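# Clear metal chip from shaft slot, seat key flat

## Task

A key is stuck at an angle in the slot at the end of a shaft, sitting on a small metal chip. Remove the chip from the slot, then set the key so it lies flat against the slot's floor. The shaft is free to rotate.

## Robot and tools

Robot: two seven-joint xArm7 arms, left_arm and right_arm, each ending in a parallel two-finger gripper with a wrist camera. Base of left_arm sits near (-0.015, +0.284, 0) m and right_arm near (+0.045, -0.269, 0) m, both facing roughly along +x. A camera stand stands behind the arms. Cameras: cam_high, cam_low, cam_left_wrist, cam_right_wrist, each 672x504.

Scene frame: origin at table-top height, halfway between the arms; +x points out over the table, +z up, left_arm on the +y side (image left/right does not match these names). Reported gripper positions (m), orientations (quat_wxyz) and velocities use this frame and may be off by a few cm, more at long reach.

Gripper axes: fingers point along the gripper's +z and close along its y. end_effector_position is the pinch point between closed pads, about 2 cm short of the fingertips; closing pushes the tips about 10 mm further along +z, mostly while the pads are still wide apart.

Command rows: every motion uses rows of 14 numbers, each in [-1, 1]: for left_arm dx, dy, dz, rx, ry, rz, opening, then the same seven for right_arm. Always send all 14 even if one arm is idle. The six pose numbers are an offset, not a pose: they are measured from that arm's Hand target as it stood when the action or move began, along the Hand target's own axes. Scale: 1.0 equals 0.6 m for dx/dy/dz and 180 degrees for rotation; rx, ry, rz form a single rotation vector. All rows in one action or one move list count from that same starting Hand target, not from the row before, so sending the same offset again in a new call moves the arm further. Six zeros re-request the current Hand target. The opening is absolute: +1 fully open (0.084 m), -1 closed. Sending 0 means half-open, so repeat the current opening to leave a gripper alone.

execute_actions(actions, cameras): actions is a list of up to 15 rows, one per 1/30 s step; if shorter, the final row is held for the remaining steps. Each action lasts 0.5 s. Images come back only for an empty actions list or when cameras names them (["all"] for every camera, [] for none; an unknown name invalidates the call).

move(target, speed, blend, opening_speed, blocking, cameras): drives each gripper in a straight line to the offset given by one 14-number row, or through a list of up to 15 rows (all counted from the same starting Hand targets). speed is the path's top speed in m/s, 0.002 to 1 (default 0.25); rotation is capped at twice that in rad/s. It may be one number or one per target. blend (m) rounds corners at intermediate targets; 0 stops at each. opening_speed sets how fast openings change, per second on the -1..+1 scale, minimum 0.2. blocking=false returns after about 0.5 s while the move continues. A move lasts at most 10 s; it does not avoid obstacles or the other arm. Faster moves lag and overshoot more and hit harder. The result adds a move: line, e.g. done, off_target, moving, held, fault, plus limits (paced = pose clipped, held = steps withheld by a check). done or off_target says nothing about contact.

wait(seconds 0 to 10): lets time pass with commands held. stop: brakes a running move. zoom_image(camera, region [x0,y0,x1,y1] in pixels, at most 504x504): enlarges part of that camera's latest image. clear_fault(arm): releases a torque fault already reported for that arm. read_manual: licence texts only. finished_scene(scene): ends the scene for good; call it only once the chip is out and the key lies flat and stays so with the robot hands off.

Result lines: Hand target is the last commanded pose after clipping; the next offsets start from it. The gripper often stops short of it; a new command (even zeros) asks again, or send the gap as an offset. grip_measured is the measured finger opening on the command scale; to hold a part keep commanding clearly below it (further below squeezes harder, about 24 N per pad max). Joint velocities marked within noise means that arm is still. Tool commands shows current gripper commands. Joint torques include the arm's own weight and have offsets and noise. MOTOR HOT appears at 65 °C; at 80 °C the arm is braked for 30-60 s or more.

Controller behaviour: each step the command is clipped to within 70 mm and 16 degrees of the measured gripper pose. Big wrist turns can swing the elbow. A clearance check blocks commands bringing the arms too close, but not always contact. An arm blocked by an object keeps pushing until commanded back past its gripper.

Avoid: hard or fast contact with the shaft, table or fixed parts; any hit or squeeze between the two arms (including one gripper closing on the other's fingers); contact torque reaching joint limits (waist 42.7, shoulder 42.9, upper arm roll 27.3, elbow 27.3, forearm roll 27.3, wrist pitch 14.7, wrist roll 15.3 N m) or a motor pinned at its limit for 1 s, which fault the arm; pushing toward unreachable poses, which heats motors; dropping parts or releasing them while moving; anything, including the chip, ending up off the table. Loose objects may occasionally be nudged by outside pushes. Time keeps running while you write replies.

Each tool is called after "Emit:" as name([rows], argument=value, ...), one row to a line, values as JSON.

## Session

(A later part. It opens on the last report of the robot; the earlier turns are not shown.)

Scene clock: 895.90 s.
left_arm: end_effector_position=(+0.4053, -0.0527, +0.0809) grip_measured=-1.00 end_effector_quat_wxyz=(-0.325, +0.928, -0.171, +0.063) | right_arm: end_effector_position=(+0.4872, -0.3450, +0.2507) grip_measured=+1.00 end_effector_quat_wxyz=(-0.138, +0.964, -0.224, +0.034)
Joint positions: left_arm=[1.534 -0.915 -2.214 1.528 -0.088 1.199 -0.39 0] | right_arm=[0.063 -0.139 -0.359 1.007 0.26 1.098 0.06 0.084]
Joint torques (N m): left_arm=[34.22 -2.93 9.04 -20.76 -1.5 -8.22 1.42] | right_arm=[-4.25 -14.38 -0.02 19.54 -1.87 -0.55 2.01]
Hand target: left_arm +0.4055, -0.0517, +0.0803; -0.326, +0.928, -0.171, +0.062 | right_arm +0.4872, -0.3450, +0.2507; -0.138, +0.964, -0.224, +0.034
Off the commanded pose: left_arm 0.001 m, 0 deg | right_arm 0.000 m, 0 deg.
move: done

Emit:
move([
  [0,0,-0.01,0,0,0,-1,0,0,0,0,0,0,1],
  [-0.0467,0,-0.01,0,0,0,-1,0,0,0,0,0,0,1],
  [-0.0467,0,-0.001,0,0,0,-1,0,0,0,0,0,0,1],
], speed=0.03)

Emit:
move(target=[0,0,0.0025,0,0,0,-1,0,0,0,0,0,0,1], speed=0.02)

Scene clock: 911.27 s.
left_arm: end_effector_position=(+0.3792, -0.0423, +0.0808) grip_measured=-1.00 end_effector_quat_wxyz=(-0.326, +0.928, -0.171, +0.062) | right_arm: end_effector_position=(+0.4872, -0.3450, +0.2507) grip_measured=+1.00 end_effector_quat_wxyz=(-0.138, +0.964, -0.224, +0.034)
Joint positions: left_arm=[1.448 -0.857 -2.189 1.408 -0.071 1.166 -0.421 0] | right_arm=[0.063 -0.139 -0.359 1.007 0.26 1.098 0.06 0.084]
Joint torques (N m): left_arm=[12.26 18.22 10.95 5.45 -1.46 -1.85 1.28] | right_arm=[-4.16 -14.34 0.09 19.28 -2.02 -0.44 2.05]
Hand target: left_arm +0.3792, -0.0421, +0.0807; -0.326, +0.928, -0.171, +0.062 | right_arm +0.4872, -0.3450, +0.2507; -0.138, +0.964, -0.224, +0.034
Off the commanded pose: left_arm 0.000 m, 0 deg | right_arm 0.000 m, 0 deg.
move: done

Scene clock: 911.97 s.
left_arm: end_effector_position=(+0.3795, -0.0414, +0.0796) grip_measured=-1.00 end_effector_quat_wxyz=(-0.326, +0.928, -0.171, +0.062) | right_arm: end_effector_position=(+0.4872, -0.3450, +0.2507) grip_measured=+1.00 end_effector_quat_wxyz=(-0.138, +0.964, -0.224, +0.034)
Joint positions: left_arm=[1.449 -0.858 -2.19 1.404 -0.072 1.162 -0.42 0] | right_arm=[0.063 -0.139 -0.359 1.007 0.26 1.098 0.06 0.084]
Joint torques (N m): left_arm=[25.71 6.5 12.2 -10.73 -1.03 -1.57 1.16] | right_arm=[-3.83 -14.47 0.04 19.3 -2.16 -0.62 1.81]
Hand target: left_arm +0.3795, -0.0412, +0.0795; -0.326, +0.928, -0.171, +0.062 | right_arm +0.4872, -0.3450, +0.2507; -0.138, +0.964, -0.224, +0.034
Off the commanded pose: left_arm 0.000 m, 0 deg | right_arm 0.000 m, 0 deg.
move: done

Emit:
move([
  [0,0,-0.1,0,0,0,-1,0,0,0,0,0,0,1],
  [0.03,0,-0.15,-0.07,0,0,-1,0,0,0,0,0,0,1],
], speed=0.15, blend=0.02)

Emit:
move(target=[0,0,0,0,0,0,-1,-0.255,-0.10,0.31,0.2956,0.2584,-0.4631,1], speed=0.3, cameras=["cam_right_wrist","cam_left_wrist"])

Scene clock: 931.57 s.
left_arm: end_effector_position=(+0.3759, -0.1002, +0.1497) grip_measured=-1.00 end_effector_quat_wxyz=(-0.222, +0.958, -0.177, +0.043) | right_arm: end_effector_position=(+0.4872, -0.3450, +0.2507) grip_measured=+1.00 end_effector_quat_wxyz=(-0.138, +0.964, -0.224, +0.034)
Joint positions: left_arm=[1.502 -0.733 -2.2 1.571 -0.161 1.288 -0.355 0] | right_arm=[0.063 -0.139 -0.359 1.007 0.26 1.098 0.06 0.084]
Joint torques (N m): left_arm=[7.47 32.92 9.4 22.76 -1.25 -1.91 1.17] | right_arm=[-4.33 -14.47 0.05 19.51 -2.07 -0.37 1.94]
Hand target: left_arm +0.3759, -0.1002, +0.1497; -0.222, +0.958, -0.177, +0.043 | right_arm +0.4872, -0.3450, +0.2507; -0.138, +0.964, -0.224, +0.034
Off the commanded pose: left_arm 0.000 m, 0 deg | right_arm 0.000 m, 0 deg.
move: done

Scene clock: 935.57 s.
left_arm: end_effector_position=(+0.3759, -0.1002, +0.1497) grip_measured=-1.00 end_effector_quat_wxyz=(-0.222, +0.958, -0.177, +0.043) | right_arm: end_effector_position=(+0.3988, -0.1792, +0.0887) grip_measured=+1.00 end_effector_quat_wxyz=(-0.364, +0.631, +0.436, +0.529)
Joint positions: left_arm=[1.502 -0.733 -2.2 1.571 -0.161 1.288 -0.355 0] | right_arm=[0.511 0.563 -0.952 0.521 1.634 1.837 -2.959 0.084]
Joint torques (N m): left_arm=[7.49 32.94 9.67 22.7 -1.33 -1.95 1.18] | right_arm=[-4.17 -12.3 -5.34 9.43 -2.32 3.03 -1.64]
Hand target: left_arm +0.3759, -0.1002, +0.1497; -0.222, +0.958, -0.177, +0.043 | right_arm +0.3988, -0.1792, +0.0886; -0.364, +0.631, +0.436, +0.529
Off the commanded pose: left_arm 0.000 m, 0 deg | right_arm 0.000 m, 0 deg.
move: done
Images, in order (width x height): cam_left_wrist 672x504, cam_right_wrist 672x504.

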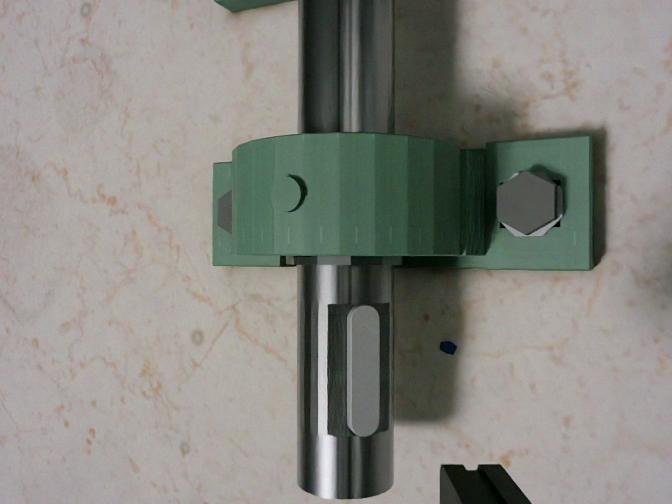

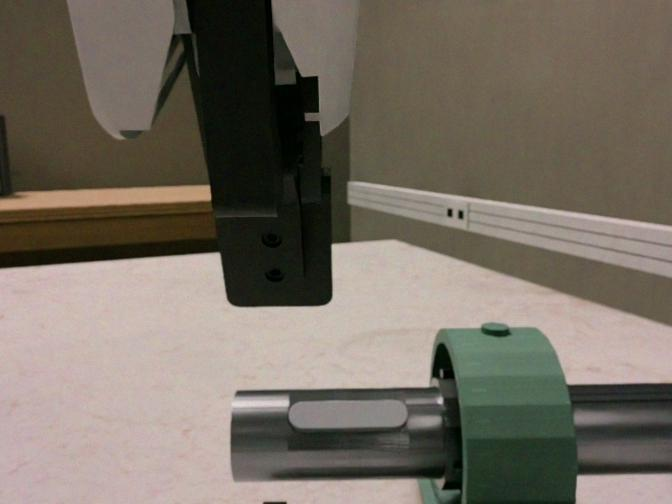

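Emit:
zoom_image(camera="cam_right_wrist", region=[220, 360, 480, 504])

Emit:
zoom_image(camera="cam_left_wrist", region=[280, 280, 430, 504])

Scaled by 1.938.

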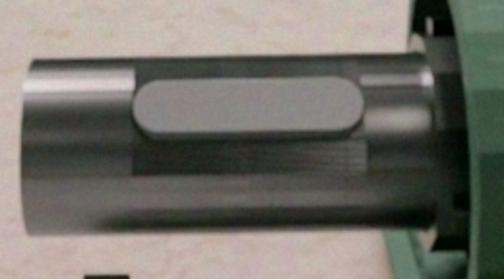

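Scaled by 2.250.

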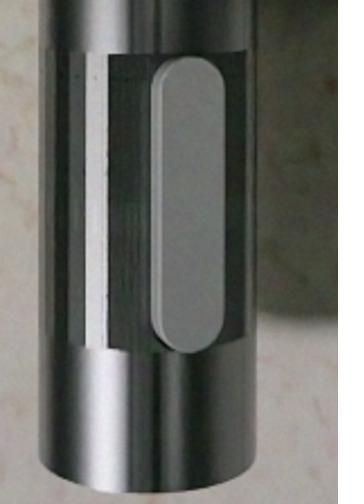

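Emit:
zoom_image(camera="cam_right_wrist", region=[270, 380, 350, 450])

Emit:
zoom_image(camera="cam_right_wrist", region=[350, 380, 430, 450])

Emit:
zoom_image(camera="cam_left_wrist", region=[320, 290, 400, 370])

Emit:
zoom_image(camera="cam_left_wrist", region=[320, 370, 400, 450])

Scaled by 6.300.

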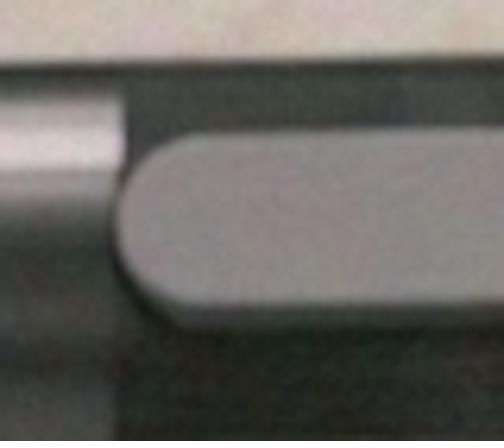

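Scaled by 6.300.

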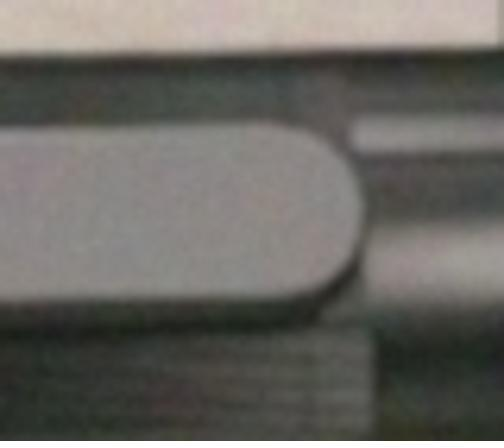

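Scaled by 6.300.

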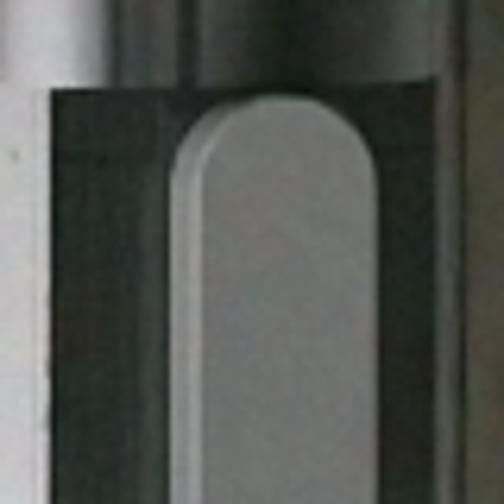

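Scaled by 6.300.

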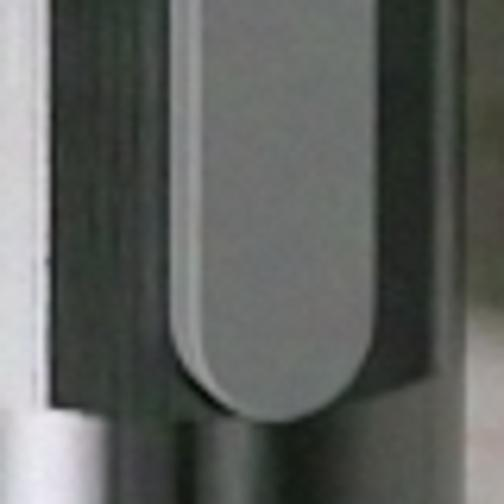

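Emit:
finished_scene(scene=2)

The scene is finished: the task was done.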